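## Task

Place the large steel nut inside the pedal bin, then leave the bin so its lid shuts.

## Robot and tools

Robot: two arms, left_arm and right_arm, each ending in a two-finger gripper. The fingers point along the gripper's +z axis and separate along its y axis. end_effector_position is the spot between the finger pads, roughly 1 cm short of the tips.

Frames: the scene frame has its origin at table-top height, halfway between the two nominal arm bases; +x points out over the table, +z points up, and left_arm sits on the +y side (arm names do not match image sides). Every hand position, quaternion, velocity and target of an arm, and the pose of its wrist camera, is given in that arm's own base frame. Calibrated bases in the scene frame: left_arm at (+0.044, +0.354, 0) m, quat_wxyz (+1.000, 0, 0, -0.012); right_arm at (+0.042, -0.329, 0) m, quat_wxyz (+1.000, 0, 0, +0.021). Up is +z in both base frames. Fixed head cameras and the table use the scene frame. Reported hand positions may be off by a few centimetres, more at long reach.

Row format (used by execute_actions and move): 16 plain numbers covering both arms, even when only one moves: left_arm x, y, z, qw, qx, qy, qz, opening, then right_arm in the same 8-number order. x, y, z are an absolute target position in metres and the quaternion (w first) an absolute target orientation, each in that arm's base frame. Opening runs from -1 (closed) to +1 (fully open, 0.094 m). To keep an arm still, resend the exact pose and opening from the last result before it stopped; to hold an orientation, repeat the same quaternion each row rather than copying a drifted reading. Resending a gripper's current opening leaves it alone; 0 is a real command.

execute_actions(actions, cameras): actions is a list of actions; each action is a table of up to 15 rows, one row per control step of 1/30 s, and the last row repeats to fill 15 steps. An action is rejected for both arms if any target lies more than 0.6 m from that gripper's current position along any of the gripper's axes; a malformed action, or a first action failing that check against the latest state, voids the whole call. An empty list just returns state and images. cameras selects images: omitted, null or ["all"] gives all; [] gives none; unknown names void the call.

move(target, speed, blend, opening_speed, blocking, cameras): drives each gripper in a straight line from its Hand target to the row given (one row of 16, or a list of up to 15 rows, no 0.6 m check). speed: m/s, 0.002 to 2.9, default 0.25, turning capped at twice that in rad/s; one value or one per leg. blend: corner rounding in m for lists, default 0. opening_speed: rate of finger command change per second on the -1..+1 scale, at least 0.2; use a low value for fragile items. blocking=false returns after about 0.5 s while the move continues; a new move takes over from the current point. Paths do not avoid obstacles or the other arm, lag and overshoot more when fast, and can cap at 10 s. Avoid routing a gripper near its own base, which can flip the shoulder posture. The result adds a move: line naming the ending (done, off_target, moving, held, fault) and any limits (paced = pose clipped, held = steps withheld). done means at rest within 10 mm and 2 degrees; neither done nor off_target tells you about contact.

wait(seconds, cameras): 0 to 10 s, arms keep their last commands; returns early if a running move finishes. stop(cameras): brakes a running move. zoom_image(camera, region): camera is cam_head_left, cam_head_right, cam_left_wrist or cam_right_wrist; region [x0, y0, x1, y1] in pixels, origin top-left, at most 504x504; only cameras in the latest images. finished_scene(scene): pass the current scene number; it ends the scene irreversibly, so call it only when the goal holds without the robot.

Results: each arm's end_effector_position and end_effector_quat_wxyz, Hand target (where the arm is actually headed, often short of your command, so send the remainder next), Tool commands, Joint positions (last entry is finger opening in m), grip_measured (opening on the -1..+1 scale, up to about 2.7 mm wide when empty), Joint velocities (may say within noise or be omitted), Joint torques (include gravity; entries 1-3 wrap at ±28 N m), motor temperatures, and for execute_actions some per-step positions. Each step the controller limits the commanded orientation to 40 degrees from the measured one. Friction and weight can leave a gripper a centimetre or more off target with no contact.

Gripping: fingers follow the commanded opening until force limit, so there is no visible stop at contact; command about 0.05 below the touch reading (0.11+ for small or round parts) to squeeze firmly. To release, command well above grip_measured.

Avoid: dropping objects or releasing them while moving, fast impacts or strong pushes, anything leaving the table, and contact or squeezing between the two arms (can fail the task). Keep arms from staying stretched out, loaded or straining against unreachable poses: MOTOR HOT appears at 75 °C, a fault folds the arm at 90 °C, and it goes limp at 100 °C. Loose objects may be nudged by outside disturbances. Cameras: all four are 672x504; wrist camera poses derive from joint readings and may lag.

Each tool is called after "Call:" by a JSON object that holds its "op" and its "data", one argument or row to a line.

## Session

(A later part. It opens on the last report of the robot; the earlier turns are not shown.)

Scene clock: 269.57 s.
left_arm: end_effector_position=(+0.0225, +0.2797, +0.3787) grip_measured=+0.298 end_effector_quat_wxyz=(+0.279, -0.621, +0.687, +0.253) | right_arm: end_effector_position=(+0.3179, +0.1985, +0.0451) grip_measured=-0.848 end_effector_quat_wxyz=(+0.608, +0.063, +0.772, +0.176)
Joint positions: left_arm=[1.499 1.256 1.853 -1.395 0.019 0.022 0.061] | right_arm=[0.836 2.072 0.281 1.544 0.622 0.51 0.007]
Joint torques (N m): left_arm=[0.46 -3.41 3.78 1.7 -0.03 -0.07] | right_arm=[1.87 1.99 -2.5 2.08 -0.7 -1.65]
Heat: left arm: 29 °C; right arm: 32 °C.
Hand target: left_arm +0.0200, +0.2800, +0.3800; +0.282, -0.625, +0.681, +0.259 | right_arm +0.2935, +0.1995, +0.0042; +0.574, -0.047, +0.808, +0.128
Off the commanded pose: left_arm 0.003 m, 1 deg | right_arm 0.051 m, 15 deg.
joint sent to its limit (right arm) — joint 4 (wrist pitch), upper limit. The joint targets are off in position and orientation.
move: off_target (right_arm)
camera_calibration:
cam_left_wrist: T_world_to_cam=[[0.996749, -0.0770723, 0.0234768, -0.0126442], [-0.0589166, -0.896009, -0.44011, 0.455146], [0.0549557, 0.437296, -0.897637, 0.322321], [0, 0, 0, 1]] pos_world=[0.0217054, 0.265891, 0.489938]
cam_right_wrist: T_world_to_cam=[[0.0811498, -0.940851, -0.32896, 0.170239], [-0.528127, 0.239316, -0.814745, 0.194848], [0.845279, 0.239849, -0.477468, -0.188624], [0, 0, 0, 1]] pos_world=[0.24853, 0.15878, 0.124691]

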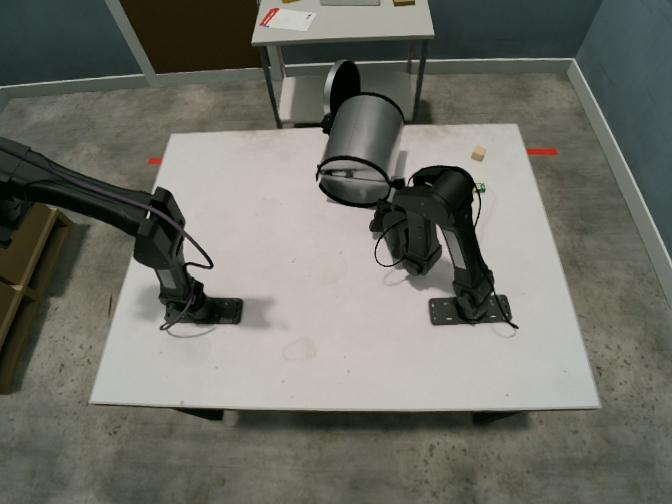

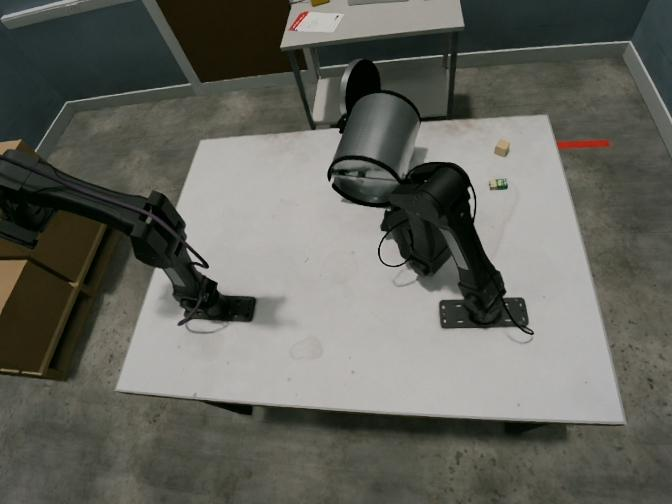

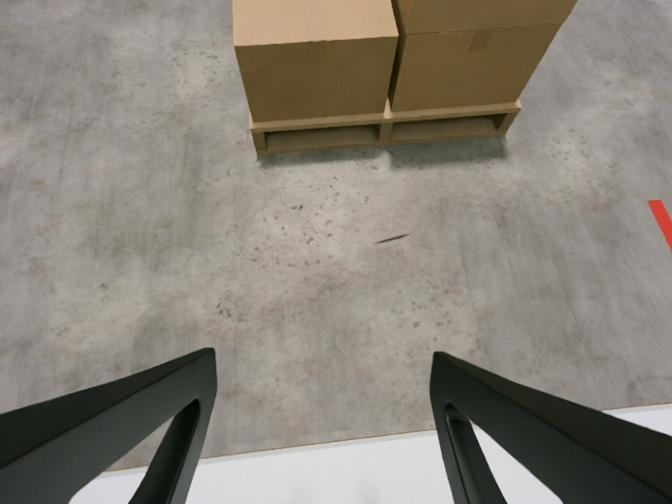

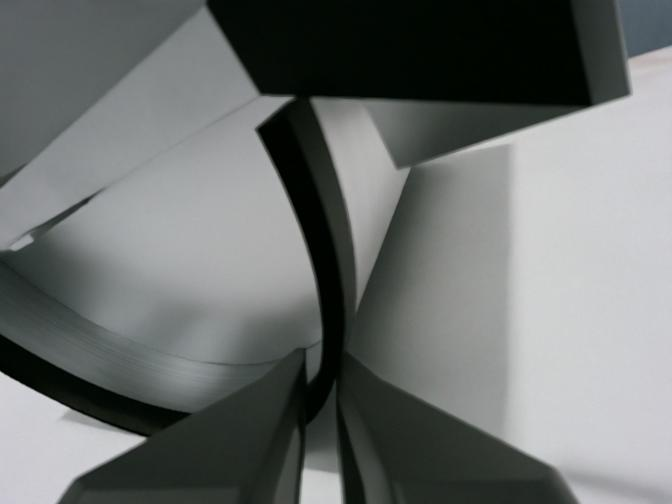

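Call:
{"op": "move", "data": {
  "target": [
    [0.02,0.28,0.38,0.282,-0.625,0.681,0.259,0.3,0.32,0.27,0.05,0.699,-0.105,0.699,0.105,-1],
    [0.02,0.28,0.38,0.282,-0.625,0.681,0.259,0.3,0.335,0.34,0.04,0.699,-0.105,0.699,0.105,-1]
  ],
  "speed": 0.08
}}

Scene clock: 282.80 s.
left_arm: end_effector_position=(+0.0225, +0.2797, +0.3787) grip_measured=+0.298 end_effector_quat_wxyz=(+0.279, -0.621, +0.687, +0.253) | right_arm: end_effector_position=(+0.3528, +0.3087, +0.0745) grip_measured=-0.849 end_effector_quat_wxyz=(+0.703, +0.022, +0.704, +0.102)
Joint positions: left_arm=[1.499 1.256 1.853 -1.395 0.019 0.022 0.061] | right_arm=[1.021 2.307 0.778 1.542 0.908 0.165 0.007]
Joint torques (N m): left_arm=[0.46 -3.48 3.77 1.69 -0.03 -0.07] | right_arm=[2.91 -3.48 0.91 1.98 -1.46 -1.36]
Heat: left arm: 29 °C; right arm: 32 °C.
Hand target: left_arm +0.0200, +0.2800, +0.3800; +0.282, -0.625, +0.681, +0.259 | right_arm +0.3310, +0.3356, +0.0416; +0.688, -0.097, +0.712, +0.102
Off the commanded pose: left_arm 0.003 m, 1 deg | right_arm 0.050 m, 15 deg.
joint sent to its limit (right arm) — joint 4 (wrist pitch), upper limit. The joint targets are off in position, not in orientation.
move: off_target (right_arm)
camera_calibration:
cam_left_wrist: T_world_to_cam=[[0.996749, -0.0770723, 0.0234768, -0.0126442], [-0.0589166, -0.896009, -0.44011, 0.455146], [0.0549557, 0.437296, -0.897637, 0.322321], [0, 0, 0, 1]] pos_world=[0.0217054, 0.265891, 0.489938]
cam_right_wrist: T_world_to_cam=[[0.0738029, -0.983909, -0.162713, 0.284241], [-0.307517, 0.132755, -0.942237, 0.17545], [0.948676, 0.119577, -0.292771, -0.243715], [0, 0, 0, 1]] pos_world=[0.264183, 0.285518, 0.140213]

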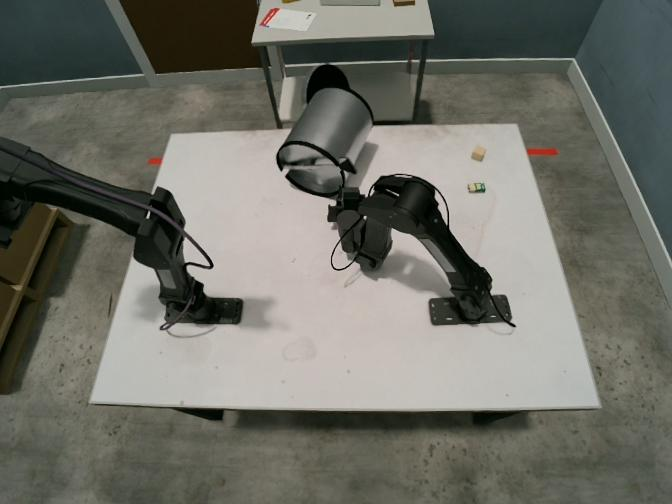

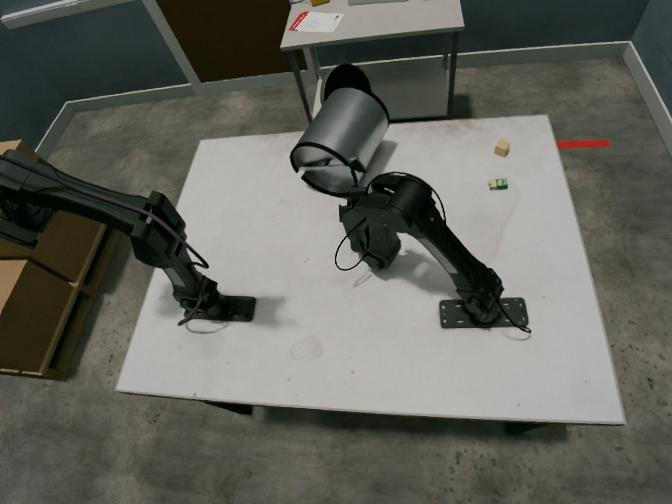

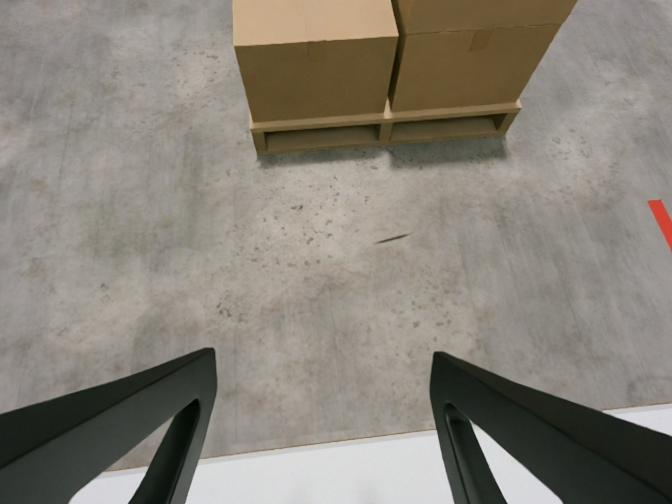

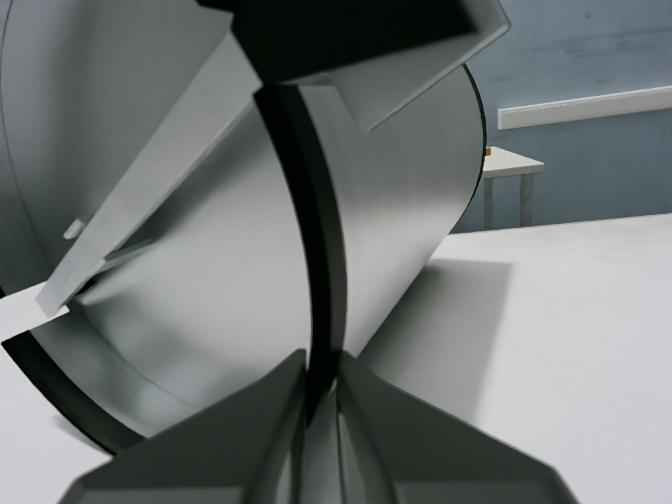

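Call:
{"op": "move", "data": {
  "target": [
    [0.02,0.28,0.38,0.282,-0.625,0.681,0.259,0.3,0.35,0.38,0.075,0.70,-0.09,0.70,0.1,-1],
    [0.02,0.28,0.38,0.282,-0.625,0.681,0.259,0.3,0.35,0.46,0.085,0.79,-0.085,0.59,0.12,-1]
  ],
  "speed": 0.07
}}

Call:
{"op": "move", "data": {
  "target": [
    [0.02,0.28,0.38,0.282,-0.625,0.681,0.259,0.3,0.34,0.47,0.085,0.87,-0.074,0.47,0.13,-1]
  ],
  "speed": 0.07
}}

Scene clock: 349.30 s.
left_arm: end_effector_position=(+0.0225, +0.2797, +0.3787) grip_measured=+0.298 end_effector_quat_wxyz=(+0.279, -0.621, +0.687, +0.253) | right_arm: end_effector_position=(+0.3666, +0.4321, +0.0985) grip_measured=-0.863 end_effector_quat_wxyz=(+0.760, -0.017, +0.642, +0.096)
Joint positions: left_arm=[1.499 1.256 1.853 -1.395 0.019 0.022 0.061] | right_arm=[1.124 2.586 1.352 1.538 0.949 -0.15 0.006]
Joint torques (N m): left_arm=[0.5 -3.44 3.81 1.68 -0.03 -0.06] | right_arm=[2.3 -8.69 4.07 1.9 -1.28 -0.73]
Heat: left arm: 30 °C; right arm: 33 °C.
Hand target: left_arm +0.0200, +0.2800, +0.3800; +0.282, -0.625, +0.681, +0.259 | right_arm +0.3474, +0.4573, +0.0855; +0.766, -0.084, +0.627, +0.117
Off the commanded pose: left_arm 0.003 m, 1 deg | right_arm 0.035 m, 11 deg.
joint sent to its limit (right arm) — joint 4 (wrist pitch), upper limit. The joint targets are off in position and orientation.
move: off_target (right_arm)
camera_calibration:
cam_left_wrist: T_world_to_cam=[[0.996749, -0.0770723, 0.0234768, -0.0126442], [-0.0589166, -0.896009, -0.44011, 0.455146], [0.0549557, 0.437296, -0.897637, 0.322321], [0, 0, 0, 1]] pos_world=[0.0217054, 0.265891, 0.489938]
cam_right_wrist: T_world_to_cam=[[0.128233, -0.987436, -0.0923386, 0.383156], [-0.141211, 0.0739793, -0.987211, 0.154847], [0.981639, 0.139633, -0.12995, -0.301274], [0, 0, 0, 1]] pos_world=[0.268475, 0.408954, 0.149096]

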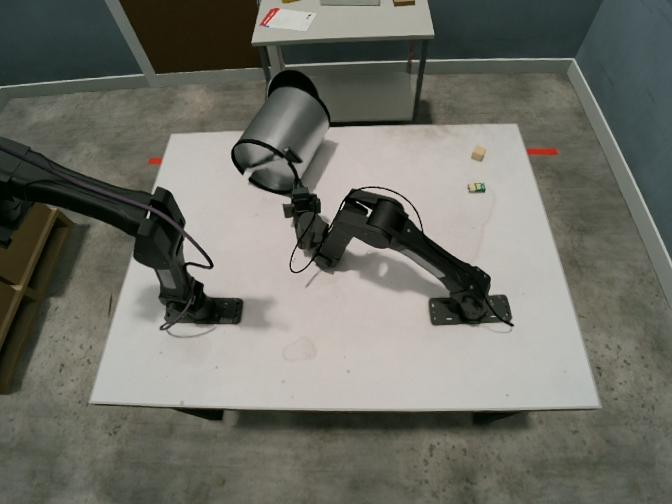

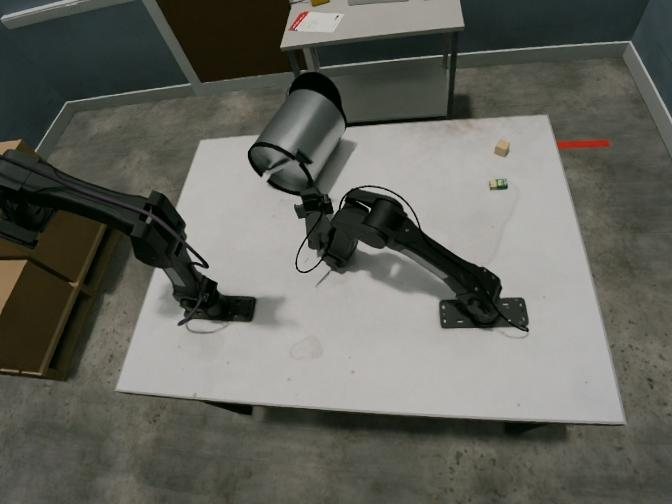

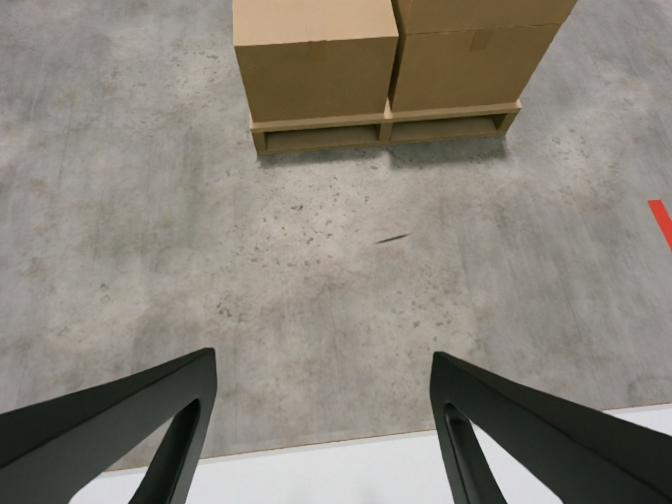

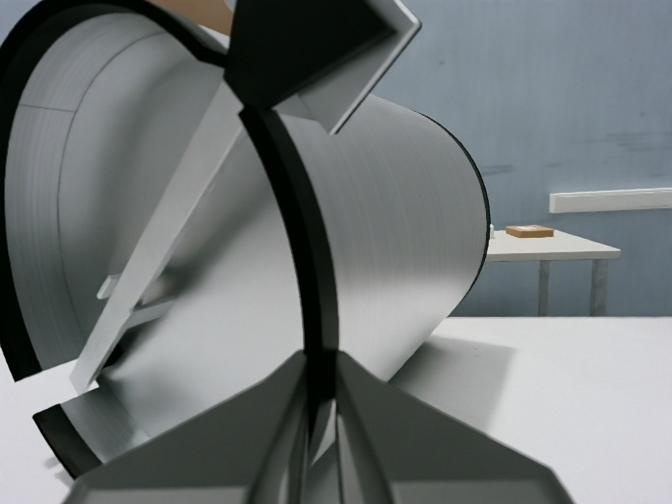

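Scene clock: 352.23 s.
left_arm: end_effector_position=(+0.0225, +0.2797, +0.3787) grip_measured=+0.298 end_effector_quat_wxyz=(+0.279, -0.621, +0.687, +0.253) | right_arm: end_effector_position=(+0.3652, +0.4361, +0.0986) grip_measured=-0.863 end_effector_quat_wxyz=(+0.761, -0.008, +0.641, +0.093)
Joint positions: left_arm=[1.499 1.256 1.853 -1.395 0.019 0.022 0.061] | right_arm=[1.135 2.605 1.389 1.538 0.977 -0.16 0.006]
Joint torques (N m): left_arm=[0.49 -3.44 3.75 1.69 -0.03 -0.08] | right_arm=[3.82 -9.02 3.81 1.85 -1.23 -0.59]
Heat: left arm: 30 °C; right arm: 33 °C.
Hand target: left_arm +0.0200, +0.2800, +0.3800; +0.282, -0.625, +0.681, +0.259 | right_arm +0.3374, +0.4666, +0.0857; +0.766, -0.076, +0.627, +0.123
Off the commanded pose: left_arm 0.003 m, 1 deg | right_arm 0.044 m, 25 deg.
joint sent to its limit (right arm) — joint 4 (wrist pitch), upper limit. The joint targets are off in position and orientation.
move: off_target (right_arm)
camera_calibration:
cam_left_wrist: T_world_to_cam=[[0.996749, -0.0770723, 0.0234768, -0.0126442], [-0.0589166, -0.896009, -0.44011, 0.455146], [0.0549557, 0.437296, -0.897637, 0.322321], [0, 0, 0, 1]] pos_world=[0.0217054, 0.265891, 0.489938]
cam_right_wrist: T_world_to_cam=[[0.110524, -0.988633, -0.101932, 0.395322], [-0.138316, 0.0862616, -0.986624, 0.14794], [0.984202, 0.123144, -0.127209, -0.294543], [0, 0, 0, 1]] pos_world=[0.266659, 0.414338, 0.148789]

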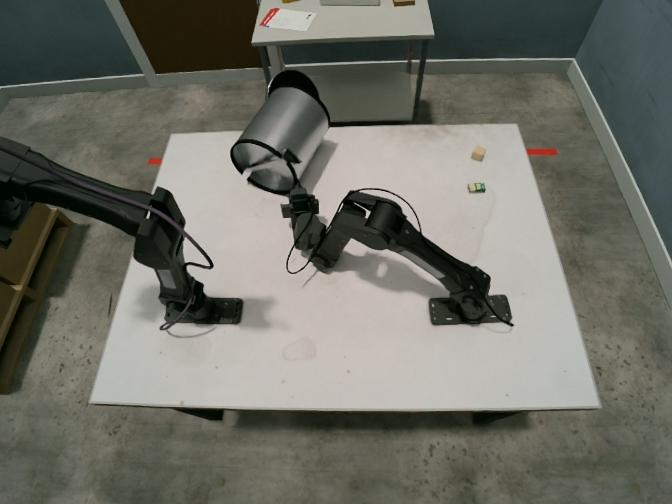

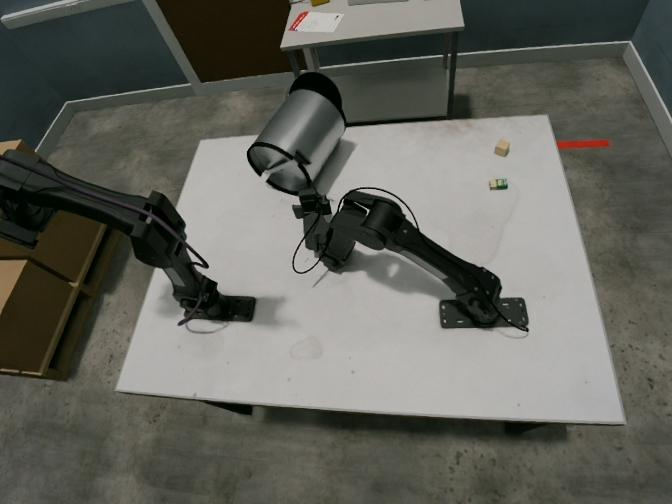

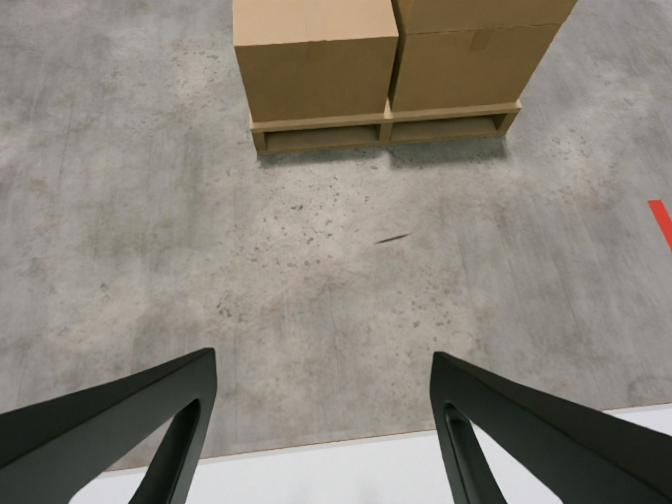

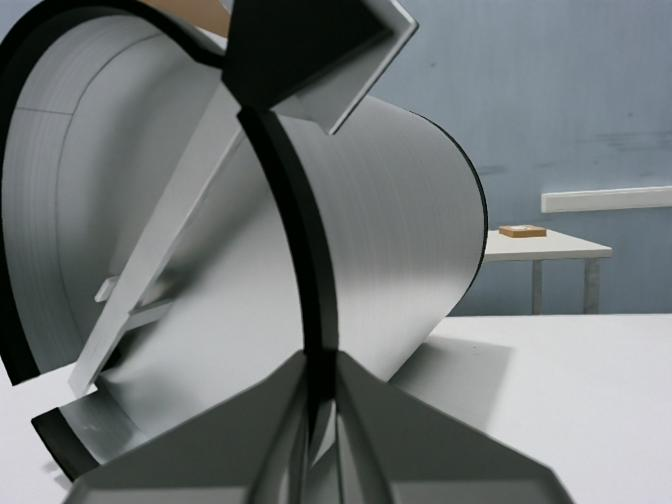

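Call:
{"op": "move", "data": {
  "target": [
    [0.02,0.28,0.38,0.282,-0.625,0.681,0.259,0.3,0.365,0.436,0.095,0.761,-0.008,0.641,0.093,0.2],
    [0.02,0.28,0.38,0.282,-0.625,0.681,0.259,0.3,0.27,0.40,0.12,0.761,-0.008,0.641,0.093,0.2],
    [0.02,0.28,0.38,0.282,-0.625,0.681,0.259,0.3,0.22,0.36,0.2,0.70,-0.10,0.70,0.1,0.2]
  ],
  "speed": 0.12,
  "opening_speed": 0.5
}}

Scene clock: 364.20 s.
left_arm: end_effector_position=(+0.0225, +0.2797, +0.3787) grip_measured=+0.298 end_effector_quat_wxyz=(+0.279, -0.621, +0.687, +0.253) | right_arm: end_effector_position=(+0.2220, +0.3600, +0.1886) grip_measured=+0.197 end_effector_quat_wxyz=(+0.699, -0.108, +0.702, +0.084)
Joint positions: left_arm=[1.499 1.256 1.853 -1.395 0.019 0.022 0.061] | right_arm=[1.408 1.778 0.714 1.04 1.135 -0.011 0.056]
Joint torques (N m): left_arm=[0.46 -3.45 3.81 1.7 -0.03 -0.06] | right_arm=[0.29 -10.03 4.45 1.37 -0.07 0.06]
Heat: left arm: 30 °C; right arm: 33 °C.
Hand target: left_arm +0.0200, +0.2800, +0.3800; +0.282, -0.625, +0.681, +0.259 | right_arm +0.2200, +0.3600, +0.1999; +0.700, -0.100, +0.700, +0.100
Off the commanded pose: left_arm 0.003 m, 1 deg | right_arm 0.012 m, 2 deg.
move: off_target (right_arm)
camera_calibration:
cam_left_wrist: T_world_to_cam=[[0.996749, -0.0770723, 0.0234768, -0.0126442], [-0.0589166, -0.896009, -0.44011, 0.455146], [0.0549557, 0.437296, -0.897637, 0.322321], [0, 0, 0, 1]] pos_world=[0.0217054, 0.265891, 0.489938]
cam_right_wrist: T_world_to_cam=[[0.231076, -0.971911, 0.0446327, 0.284539], [-0.288028, -0.112154, -0.951032, 0.3215], [0.929324, 0.206905, -0.305853, -0.116918], [0, 0, 0, 1]] pos_world=[0.135505, 0.336795, 0.257297]

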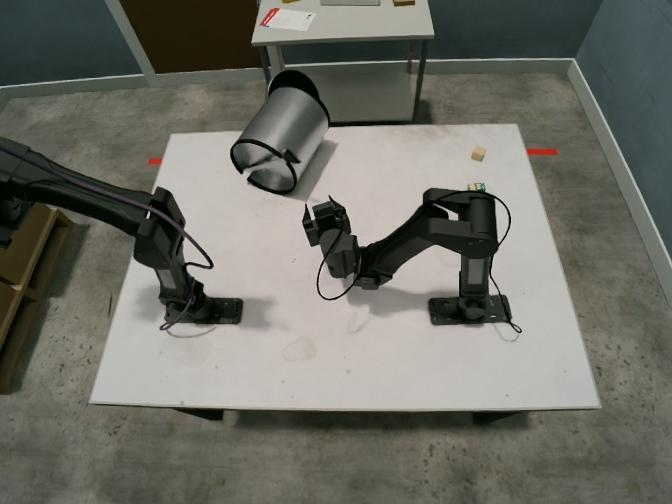

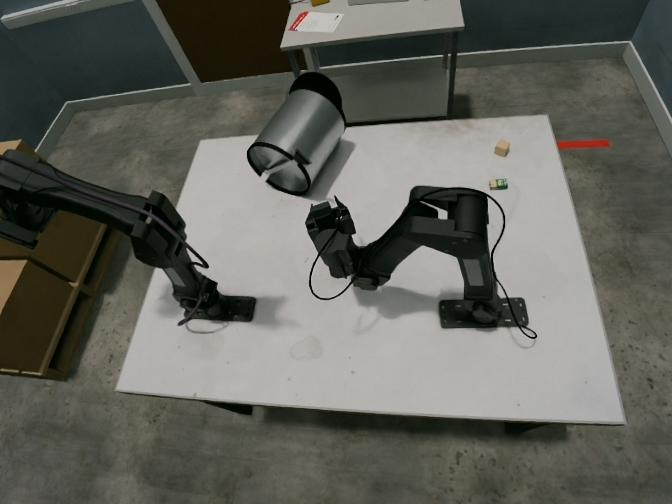

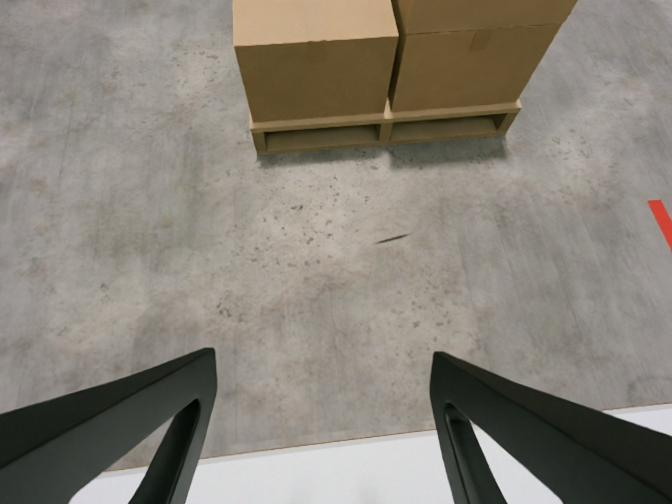

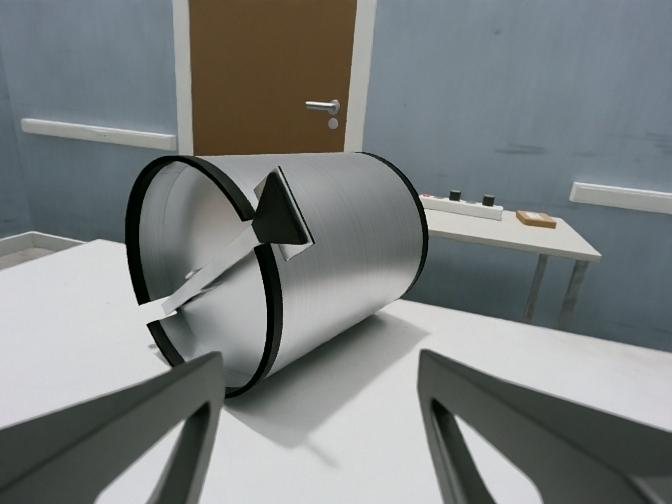

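Call:
{"op": "move", "data": {
  "target": [
    [0.02,0.28,0.38,0.282,-0.625,0.681,0.259,0.3,0.27,0.40,0.11,0.761,-0.008,0.641,0.093,0.2],
    [0.02,0.28,0.38,0.282,-0.625,0.681,0.259,0.3,0.369,0.439,0.088,0.761,-0.008,0.641,0.093,0.2],
    [0.02,0.28,0.38,0.282,-0.625,0.681,0.259,0.3,0.369,0.439,0.088,0.761,-0.008,0.641,0.093,-1]
  ],
  "speed": 0.15,
  "opening_speed": 0.8,
  "cameras": ["cam_right_wrist"]
}}

Call:
{"op": "move", "data": {
  "target": [
    [0.02,0.28,0.38,0.282,-0.625,0.681,0.259,0.3,0.36,0.21,0.085,0.73,-0.01,0.675,0.1,-1]
  ],
  "speed": 0.1
}}

Scene clock: 391.37 s.
left_arm: end_effector_position=(+0.0225, +0.2797, +0.3787) grip_measured=+0.298 end_effector_quat_wxyz=(+0.279, -0.621, +0.687, +0.253) | right_arm: end_effector_position=(+0.3693, +0.4327, +0.0900) grip_measured=-0.853 end_effector_quat_wxyz=(+0.757, +0.012, +0.646, +0.098)
Joint positions: left_arm=[1.499 1.256 1.853 -1.395 0.019 0.022 0.061] | right_arm=[1.128 2.626 1.404 1.533 0.996 -0.116 0.007]
Joint torques (N m): left_arm=[0.5 -3.48 3.78 1.69 -0.03 -0.06] | right_arm=[0.16 -11.43 4.98 1.48 -0.39 -0.44]
Heat: left arm: 30 °C; right arm: 31 °C.
Hand target: left_arm +0.0200, +0.2800, +0.3800; +0.282, -0.625, +0.681, +0.259 | right_arm +0.3689, +0.4387, +0.0881; +0.761, -0.008, +0.642, +0.093
Off the commanded pose: left_arm 0.003 m, 1 deg | right_arm 0.007 m, 2 deg.
move: done
camera_calibration:
cam_right_wrist: T_world_to_cam=[[0.0926292, -0.985976, -0.138823, 0.399307], [-0.151862, 0.123802, -0.980618, 0.128556], [0.984052, 0.111916, -0.138265, -0.293292], [0, 0, 0, 1]] pos_world=[0.271149, 0.410616, 0.140946]
Images, in order (width x height): cam_right_wrist 672x504.

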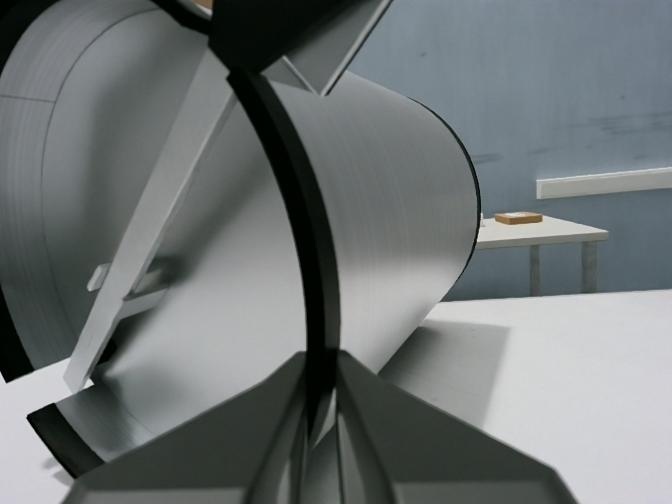

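Scene clock: 394.17 s.
left_arm: end_effector_position=(+0.0225, +0.2797, +0.3787) grip_measured=+0.298 end_effector_quat_wxyz=(+0.279, -0.621, +0.687, +0.253) | right_arm: end_effector_position=(+0.3637, +0.2232, +0.0794) grip_measured=-0.884 end_effector_quat_wxyz=(+0.673, +0.003, +0.731, +0.108)
Joint positions: left_arm=[1.499 1.256 1.853 -1.395 0.019 0.022 0.061] | right_arm=[0.802 2.106 0.481 1.538 0.644 0.216 0.005]
Joint torques (N m): left_arm=[0.46 -3.47 3.78 1.7 -0.03 -0.07] | right_arm=[-0.58 -8.51 -0.28 2.15 0.3 -0.6]
Heat: left arm: 30 °C; right arm: 31 °C.
Hand target: left_arm +0.0200, +0.2800, +0.3800; +0.282, -0.625, +0.681, +0.259 | right_arm +0.3605, +0.2105, +0.0850; +0.684, +0.000, +0.724, +0.085
Off the commanded pose: left_arm 0.003 m, 1 deg | right_arm 0.015 m, 9 deg.
joint sent to its limit (right arm) — joint 4 (wrist pitch), upper limit. The joint targets are off in orientation, not in position.
move: off_target (right_arm)
camera_calibration:
cam_left_wrist: T_world_to_cam=[[0.996749, -0.0770723, 0.0234768, -0.0126442], [-0.0589166, -0.896009, -0.44011, 0.455146], [0.0549557, 0.437296, -0.897637, 0.322321], [0, 0, 0, 1]] pos_world=[0.0217054, 0.265891, 0.489938]
cam_right_wrist: T_world_to_cam=[[0.104235, -0.983631, -0.146988, 0.187758], [-0.382576, 0.0967648, -0.918843, 0.228296], [0.918025, 0.152009, -0.366227, -0.232627], [0, 0, 0, 1]] pos_world=[0.281327, 0.197955, 0.152172]

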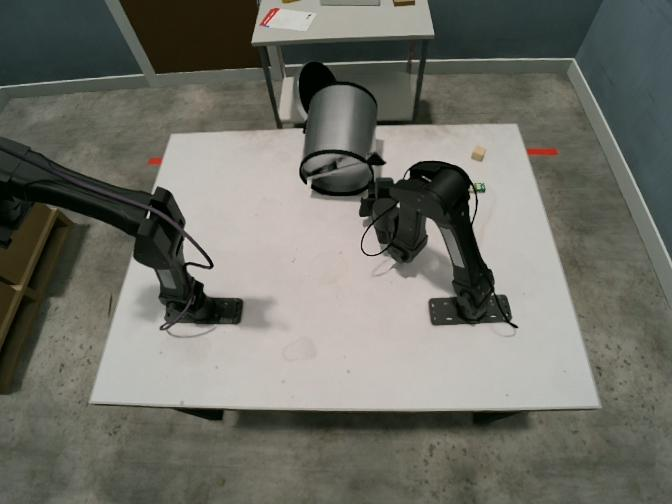

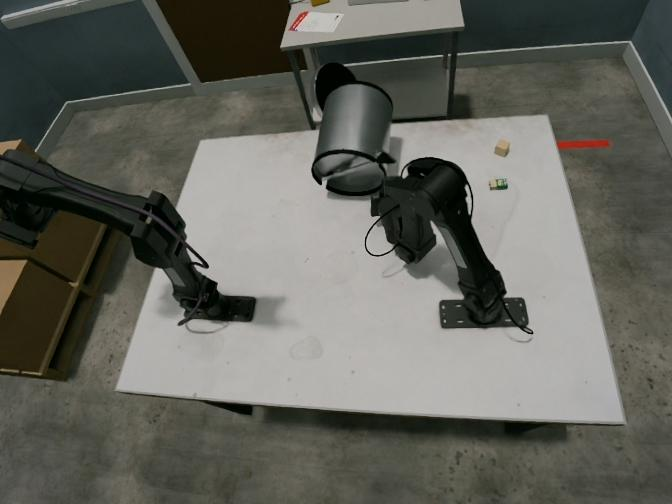

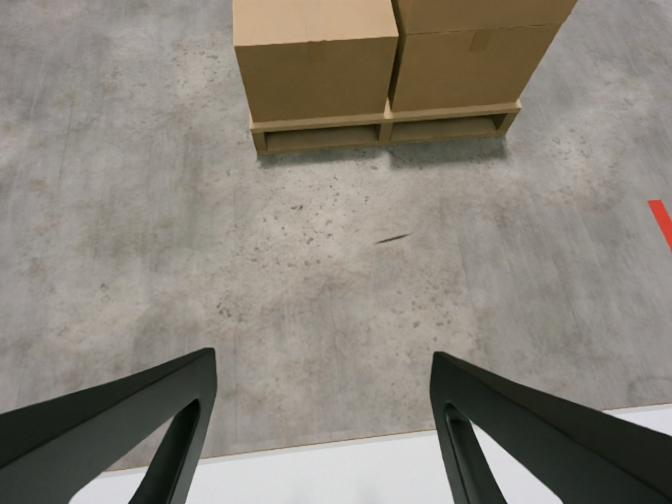

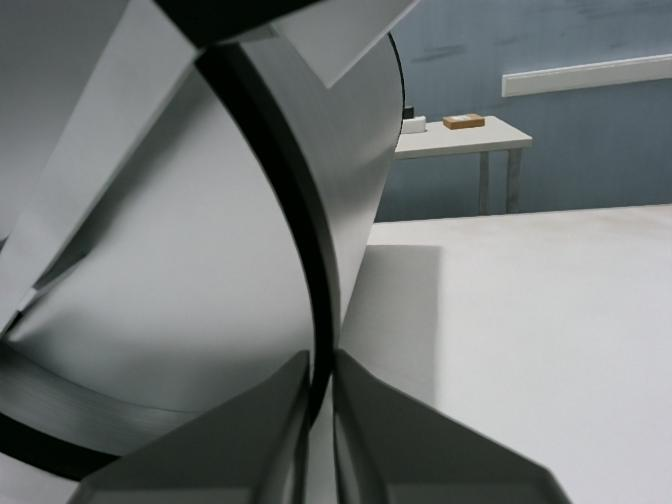

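Call:
{"op": "move", "data": {
  "target": [
    [0.02,0.28,0.38,0.282,-0.625,0.681,0.259,0.3,0.36,0.215,0.08,0.673,0.003,0.731,0.108,0.2],
    [0.02,0.28,0.38,0.282,-0.625,0.681,0.259,0.3,0.27,0.19,0.11,0.673,0.003,0.731,0.108,0.2],
    [0.02,0.28,0.38,0.282,-0.625,0.681,0.259,0.3,0.19,0.20,0.22,0.70,-0.10,0.70,0.1,0.2]
  ],
  "speed": 0.12,
  "opening_speed": 0.5
}}

Scene clock: 423.57 s.
left_arm: end_effector_position=(+0.0225, +0.2797, +0.3787) grip_measured=+0.298 end_effector_quat_wxyz=(+0.279, -0.621, +0.687, +0.253) | right_arm: end_effector_position=(+0.1900, +0.1985, +0.2078) grip_measured=+0.197 end_effector_quat_wxyz=(+0.697, -0.115, +0.702, +0.087)
Joint positions: left_arm=[1.499 1.256 1.853 -1.395 0.019 0.022 0.061] | right_arm=[1.436 0.881 0.19 0.66 1.149 -0.01 0.056]
Joint torques (N m): left_arm=[0.47 -3.51 3.79 1.7 -0.03 -0.07] | right_arm=[0.23 -2 7.57 1.36 0.08 0.11]
Heat: left arm: 31 °C; right arm: 34 °C.
Hand target: left_arm +0.0200, +0.2799, +0.3800; +0.282, -0.625, +0.681, +0.259 | right_arm +0.1900, +0.1997, +0.2200; +0.700, -0.100, +0.700, +0.100
Off the commanded pose: left_arm 0.003 m, 1 deg | right_arm 0.012 m, 2 deg.
move: off_target (right_arm)
camera_calibration:
cam_left_wrist: T_world_to_cam=[[0.996749, -0.0770723, 0.0234768, -0.0126442], [-0.0589166, -0.896009, -0.44011, 0.455146], [0.0549557, 0.437296, -0.897637, 0.322321], [0, 0, 0, 1]] pos_world=[0.0217054, 0.265891, 0.489938]
cam_right_wrist: T_world_to_cam=[[0.245187, -0.968074, 0.0521121, 0.129235], [-0.287229, -0.123877, -0.949818, 0.314306], [0.92595, 0.217914, -0.308432, -0.0489489], [0, 0, 0, 1]] pos_world=[0.103915, 0.174711, 0.276702]

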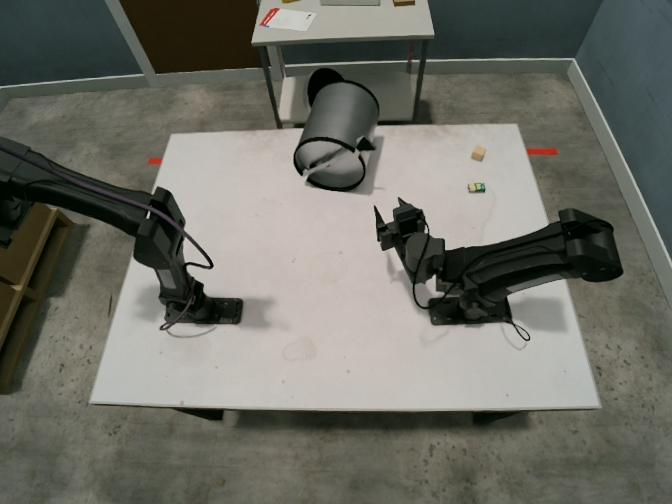

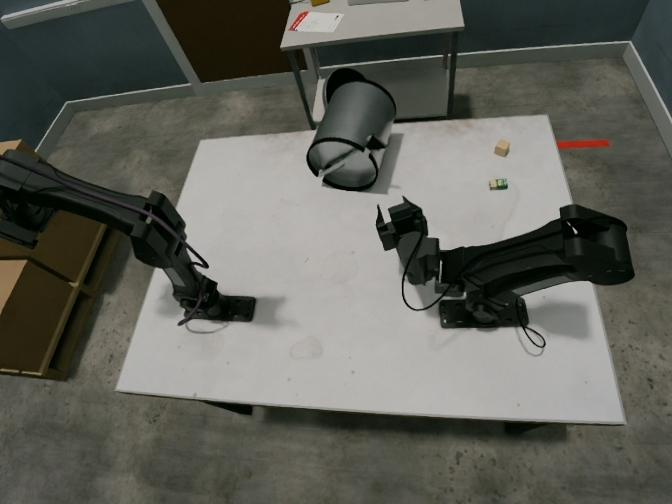

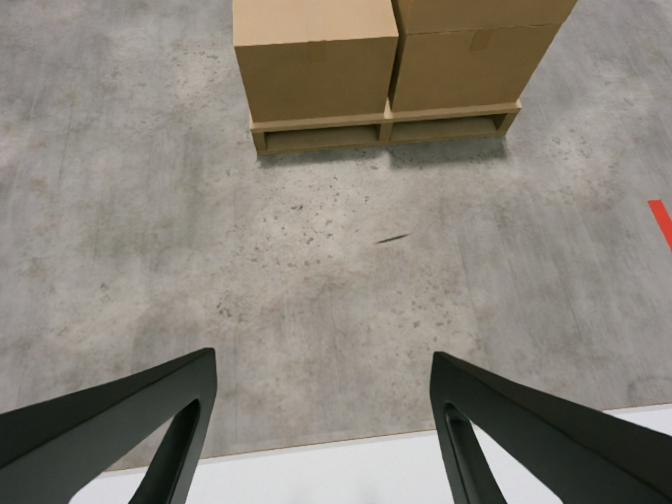

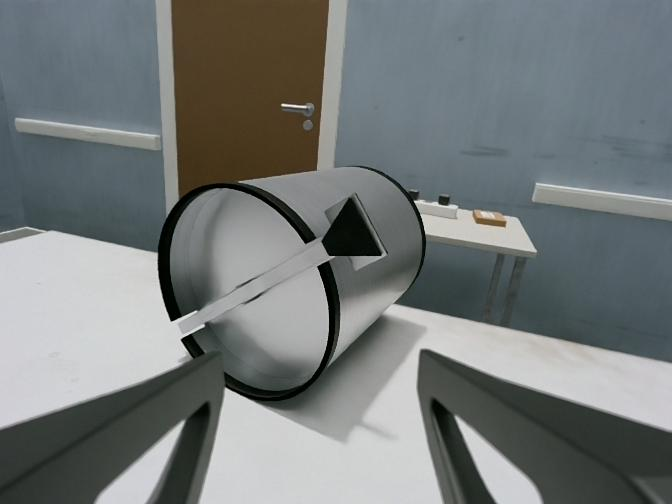

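Call:
{"op": "move", "data": {
  "target": [
    [0.02,0.28,0.38,0.282,-0.625,0.681,0.259,0.3,0.25,0.24,0.24,0.326,0.326,0.627,0.627,0.2],
    [0.02,0.28,0.38,0.282,-0.625,0.681,0.259,0.3,0.345,0.30,0.235,0.326,0.326,0.627,0.627,0.2]
  ],
  "speed": 0.25
}}

Scene clock: 440.70 s.
left_arm: end_effector_position=(+0.0225, +0.2797, +0.3787) grip_measured=+0.298 end_effector_quat_wxyz=(+0.279, -0.621, +0.687, +0.253) | right_arm: end_effector_position=(+0.3401, +0.2964, +0.2223) grip_measured=+0.197 end_effector_quat_wxyz=(+0.322, +0.332, +0.638, +0.616)
Joint positions: left_arm=[1.499 1.256 1.853 -1.395 0.019 0.022 0.061] | right_arm=[0.783 1.504 0.622 0.846 0.173 1.575 0.056]
Joint torques (N m): left_arm=[0.44 -3.45 3.75 1.69 -0.03 -0.07] | right_arm=[-0.28 -5.3 7.31 1.97 -0.11 -0.04]
Heat: left arm: 31 °C; right arm: 32 °C.
Hand target: left_arm +0.0200, +0.2799, +0.3800; +0.282, -0.625, +0.681, +0.259 | right_arm +0.3445, +0.2996, +0.2349; +0.326, +0.326, +0.627, +0.627
Off the commanded pose: left_arm 0.003 m, 1 deg | right_arm 0.014 m, 2 deg.
move: off_target (right_arm)
camera_calibration:
cam_left_wrist: T_world_to_cam=[[0.996749, -0.0770723, 0.0234768, -0.0126442], [-0.0589166, -0.896009, -0.44011, 0.455146], [0.0549557, 0.437296, -0.897637, 0.322321], [0, 0, 0, 1]] pos_world=[0.0217054, 0.265891, 0.489938]
cam_right_wrist: T_world_to_cam=[[-0.0523857, -0.0550799, -0.997107, 0.250202], [-0.791161, 0.611558, 0.00778351, 0.123894], [0.60936, 0.78928, -0.075614, -0.318303], [0, 0, 0, 1]] pos_world=[0.305088, 0.189243, 0.224446]

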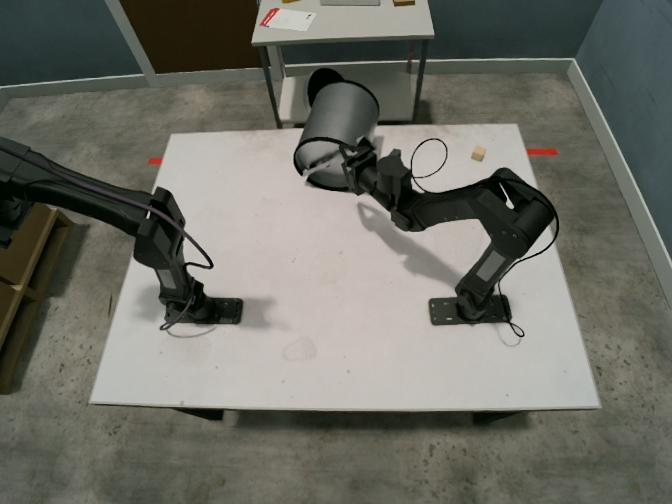

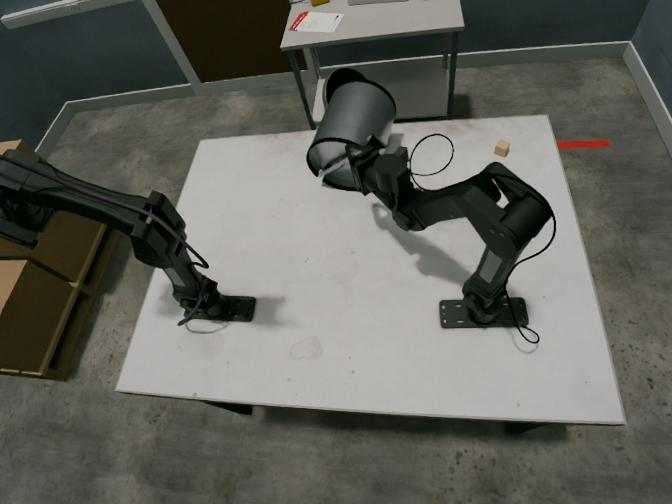

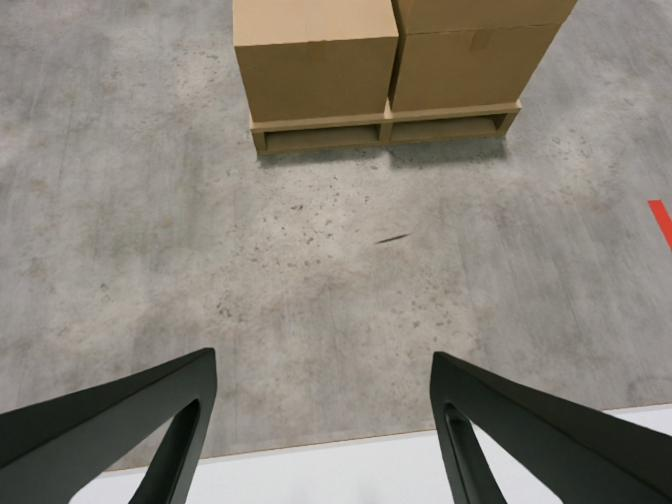

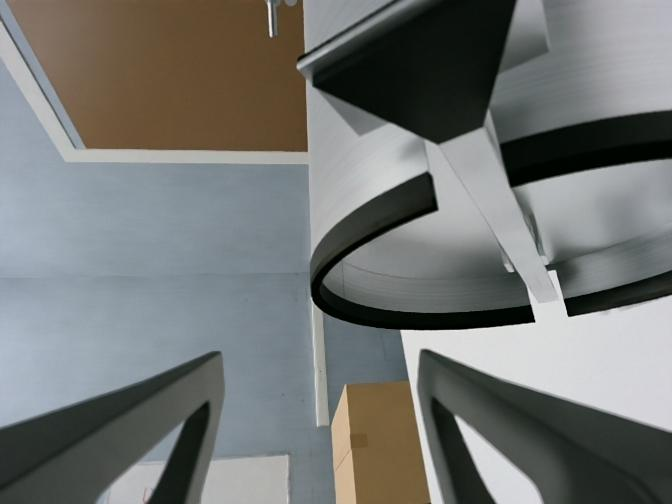

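Call:
{"op": "move", "data": {
  "target": [
    [0.02,0.28,0.38,0.282,-0.625,0.681,0.259,0.3,0.37,0.318,0.232,0.326,0.326,0.627,0.627,0.2],
    [0.02,0.28,0.38,0.282,-0.625,0.681,0.259,0.3,0.425,0.36,0.225,0.326,0.326,0.627,0.627,0.2]
  ],
  "speed": 0.1
}}

Scene clock: 454.83 s.
left_arm: end_effector_position=(+0.0225, +0.2797, +0.3787) grip_measured=+0.298 end_effector_quat_wxyz=(+0.279, -0.621, +0.687, +0.253) | right_arm: end_effector_position=(+0.4196, +0.3572, +0.2202) grip_measured=+0.197 end_effector_quat_wxyz=(+0.324, +0.329, +0.630, +0.625)
Joint positions: left_arm=[1.499 1.256 1.853 -1.395 0.019 0.022 0.061] | right_arm=[0.748 1.876 1.01 0.856 0.137 1.575 0.056]
Joint torques (N m): left_arm=[0.46 -3.44 3.75 1.69 -0.02 -0.07] | right_arm=[-0.34 -8.47 7.35 1.7 -0.09 -0.03]
Heat: left arm: 31 °C; right arm: 33 °C.
Hand target: left_arm +0.0200, +0.2799, +0.3800; +0.282, -0.625, +0.681, +0.259 | right_arm +0.4247, +0.3598, +0.2250; +0.326, +0.326, +0.627, +0.627
Off the commanded pose: left_arm 0.003 m, 1 deg | right_arm 0.008 m, 1 deg.
move: done
camera_calibration:
cam_left_wrist: T_world_to_cam=[[0.996749, -0.0770723, 0.0234768, -0.0126442], [-0.0589166, -0.896009, -0.44011, 0.455146], [0.0549557, 0.437296, -0.897637, 0.322321], [0, 0, 0, 1]] pos_world=[0.0217054, 0.265891, 0.489938]
cam_right_wrist: T_world_to_cam=[[-0.0344442, -0.0362053, -0.998751, 0.241784], [-0.791431, 0.611237, 0.0051366, 0.150334], [0.610287, 0.790619, -0.0497076, -0.421438], [0, 0, 0, 1]] pos_world=[0.384505, 0.250061, 0.219761]

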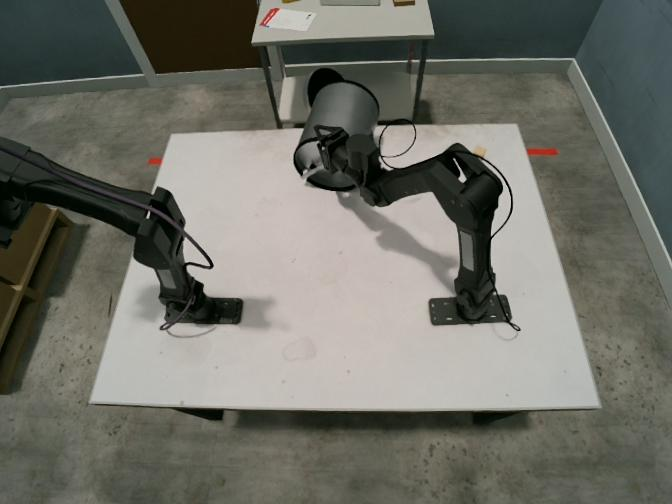

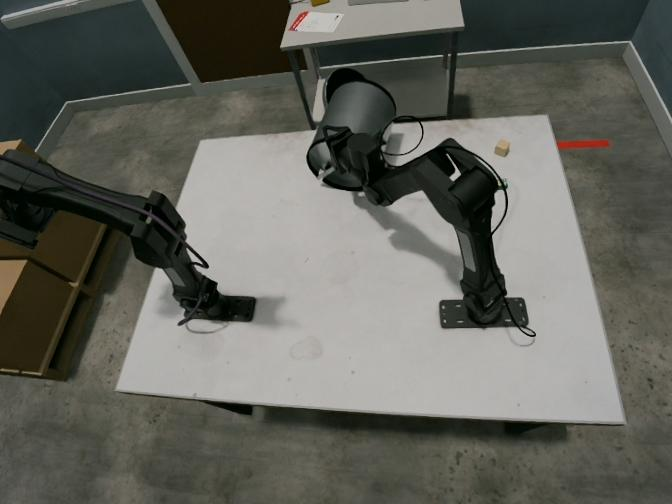

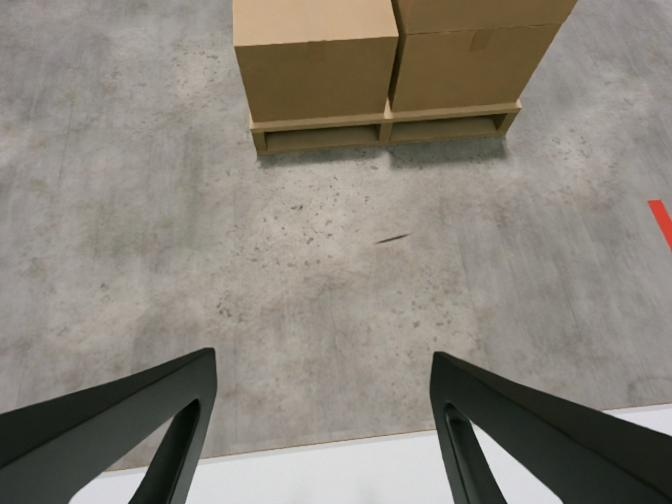

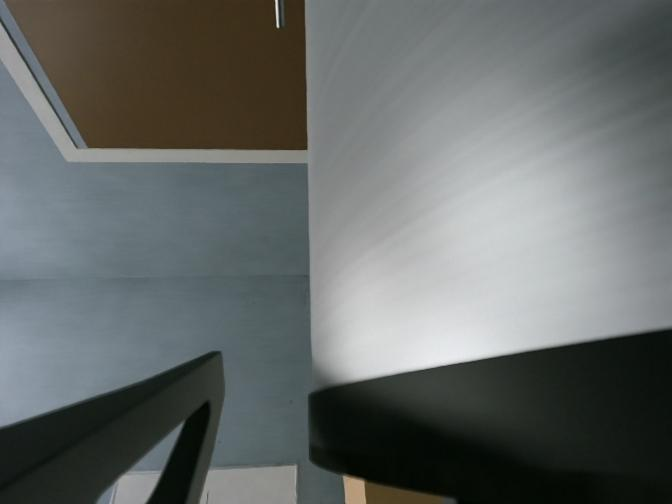

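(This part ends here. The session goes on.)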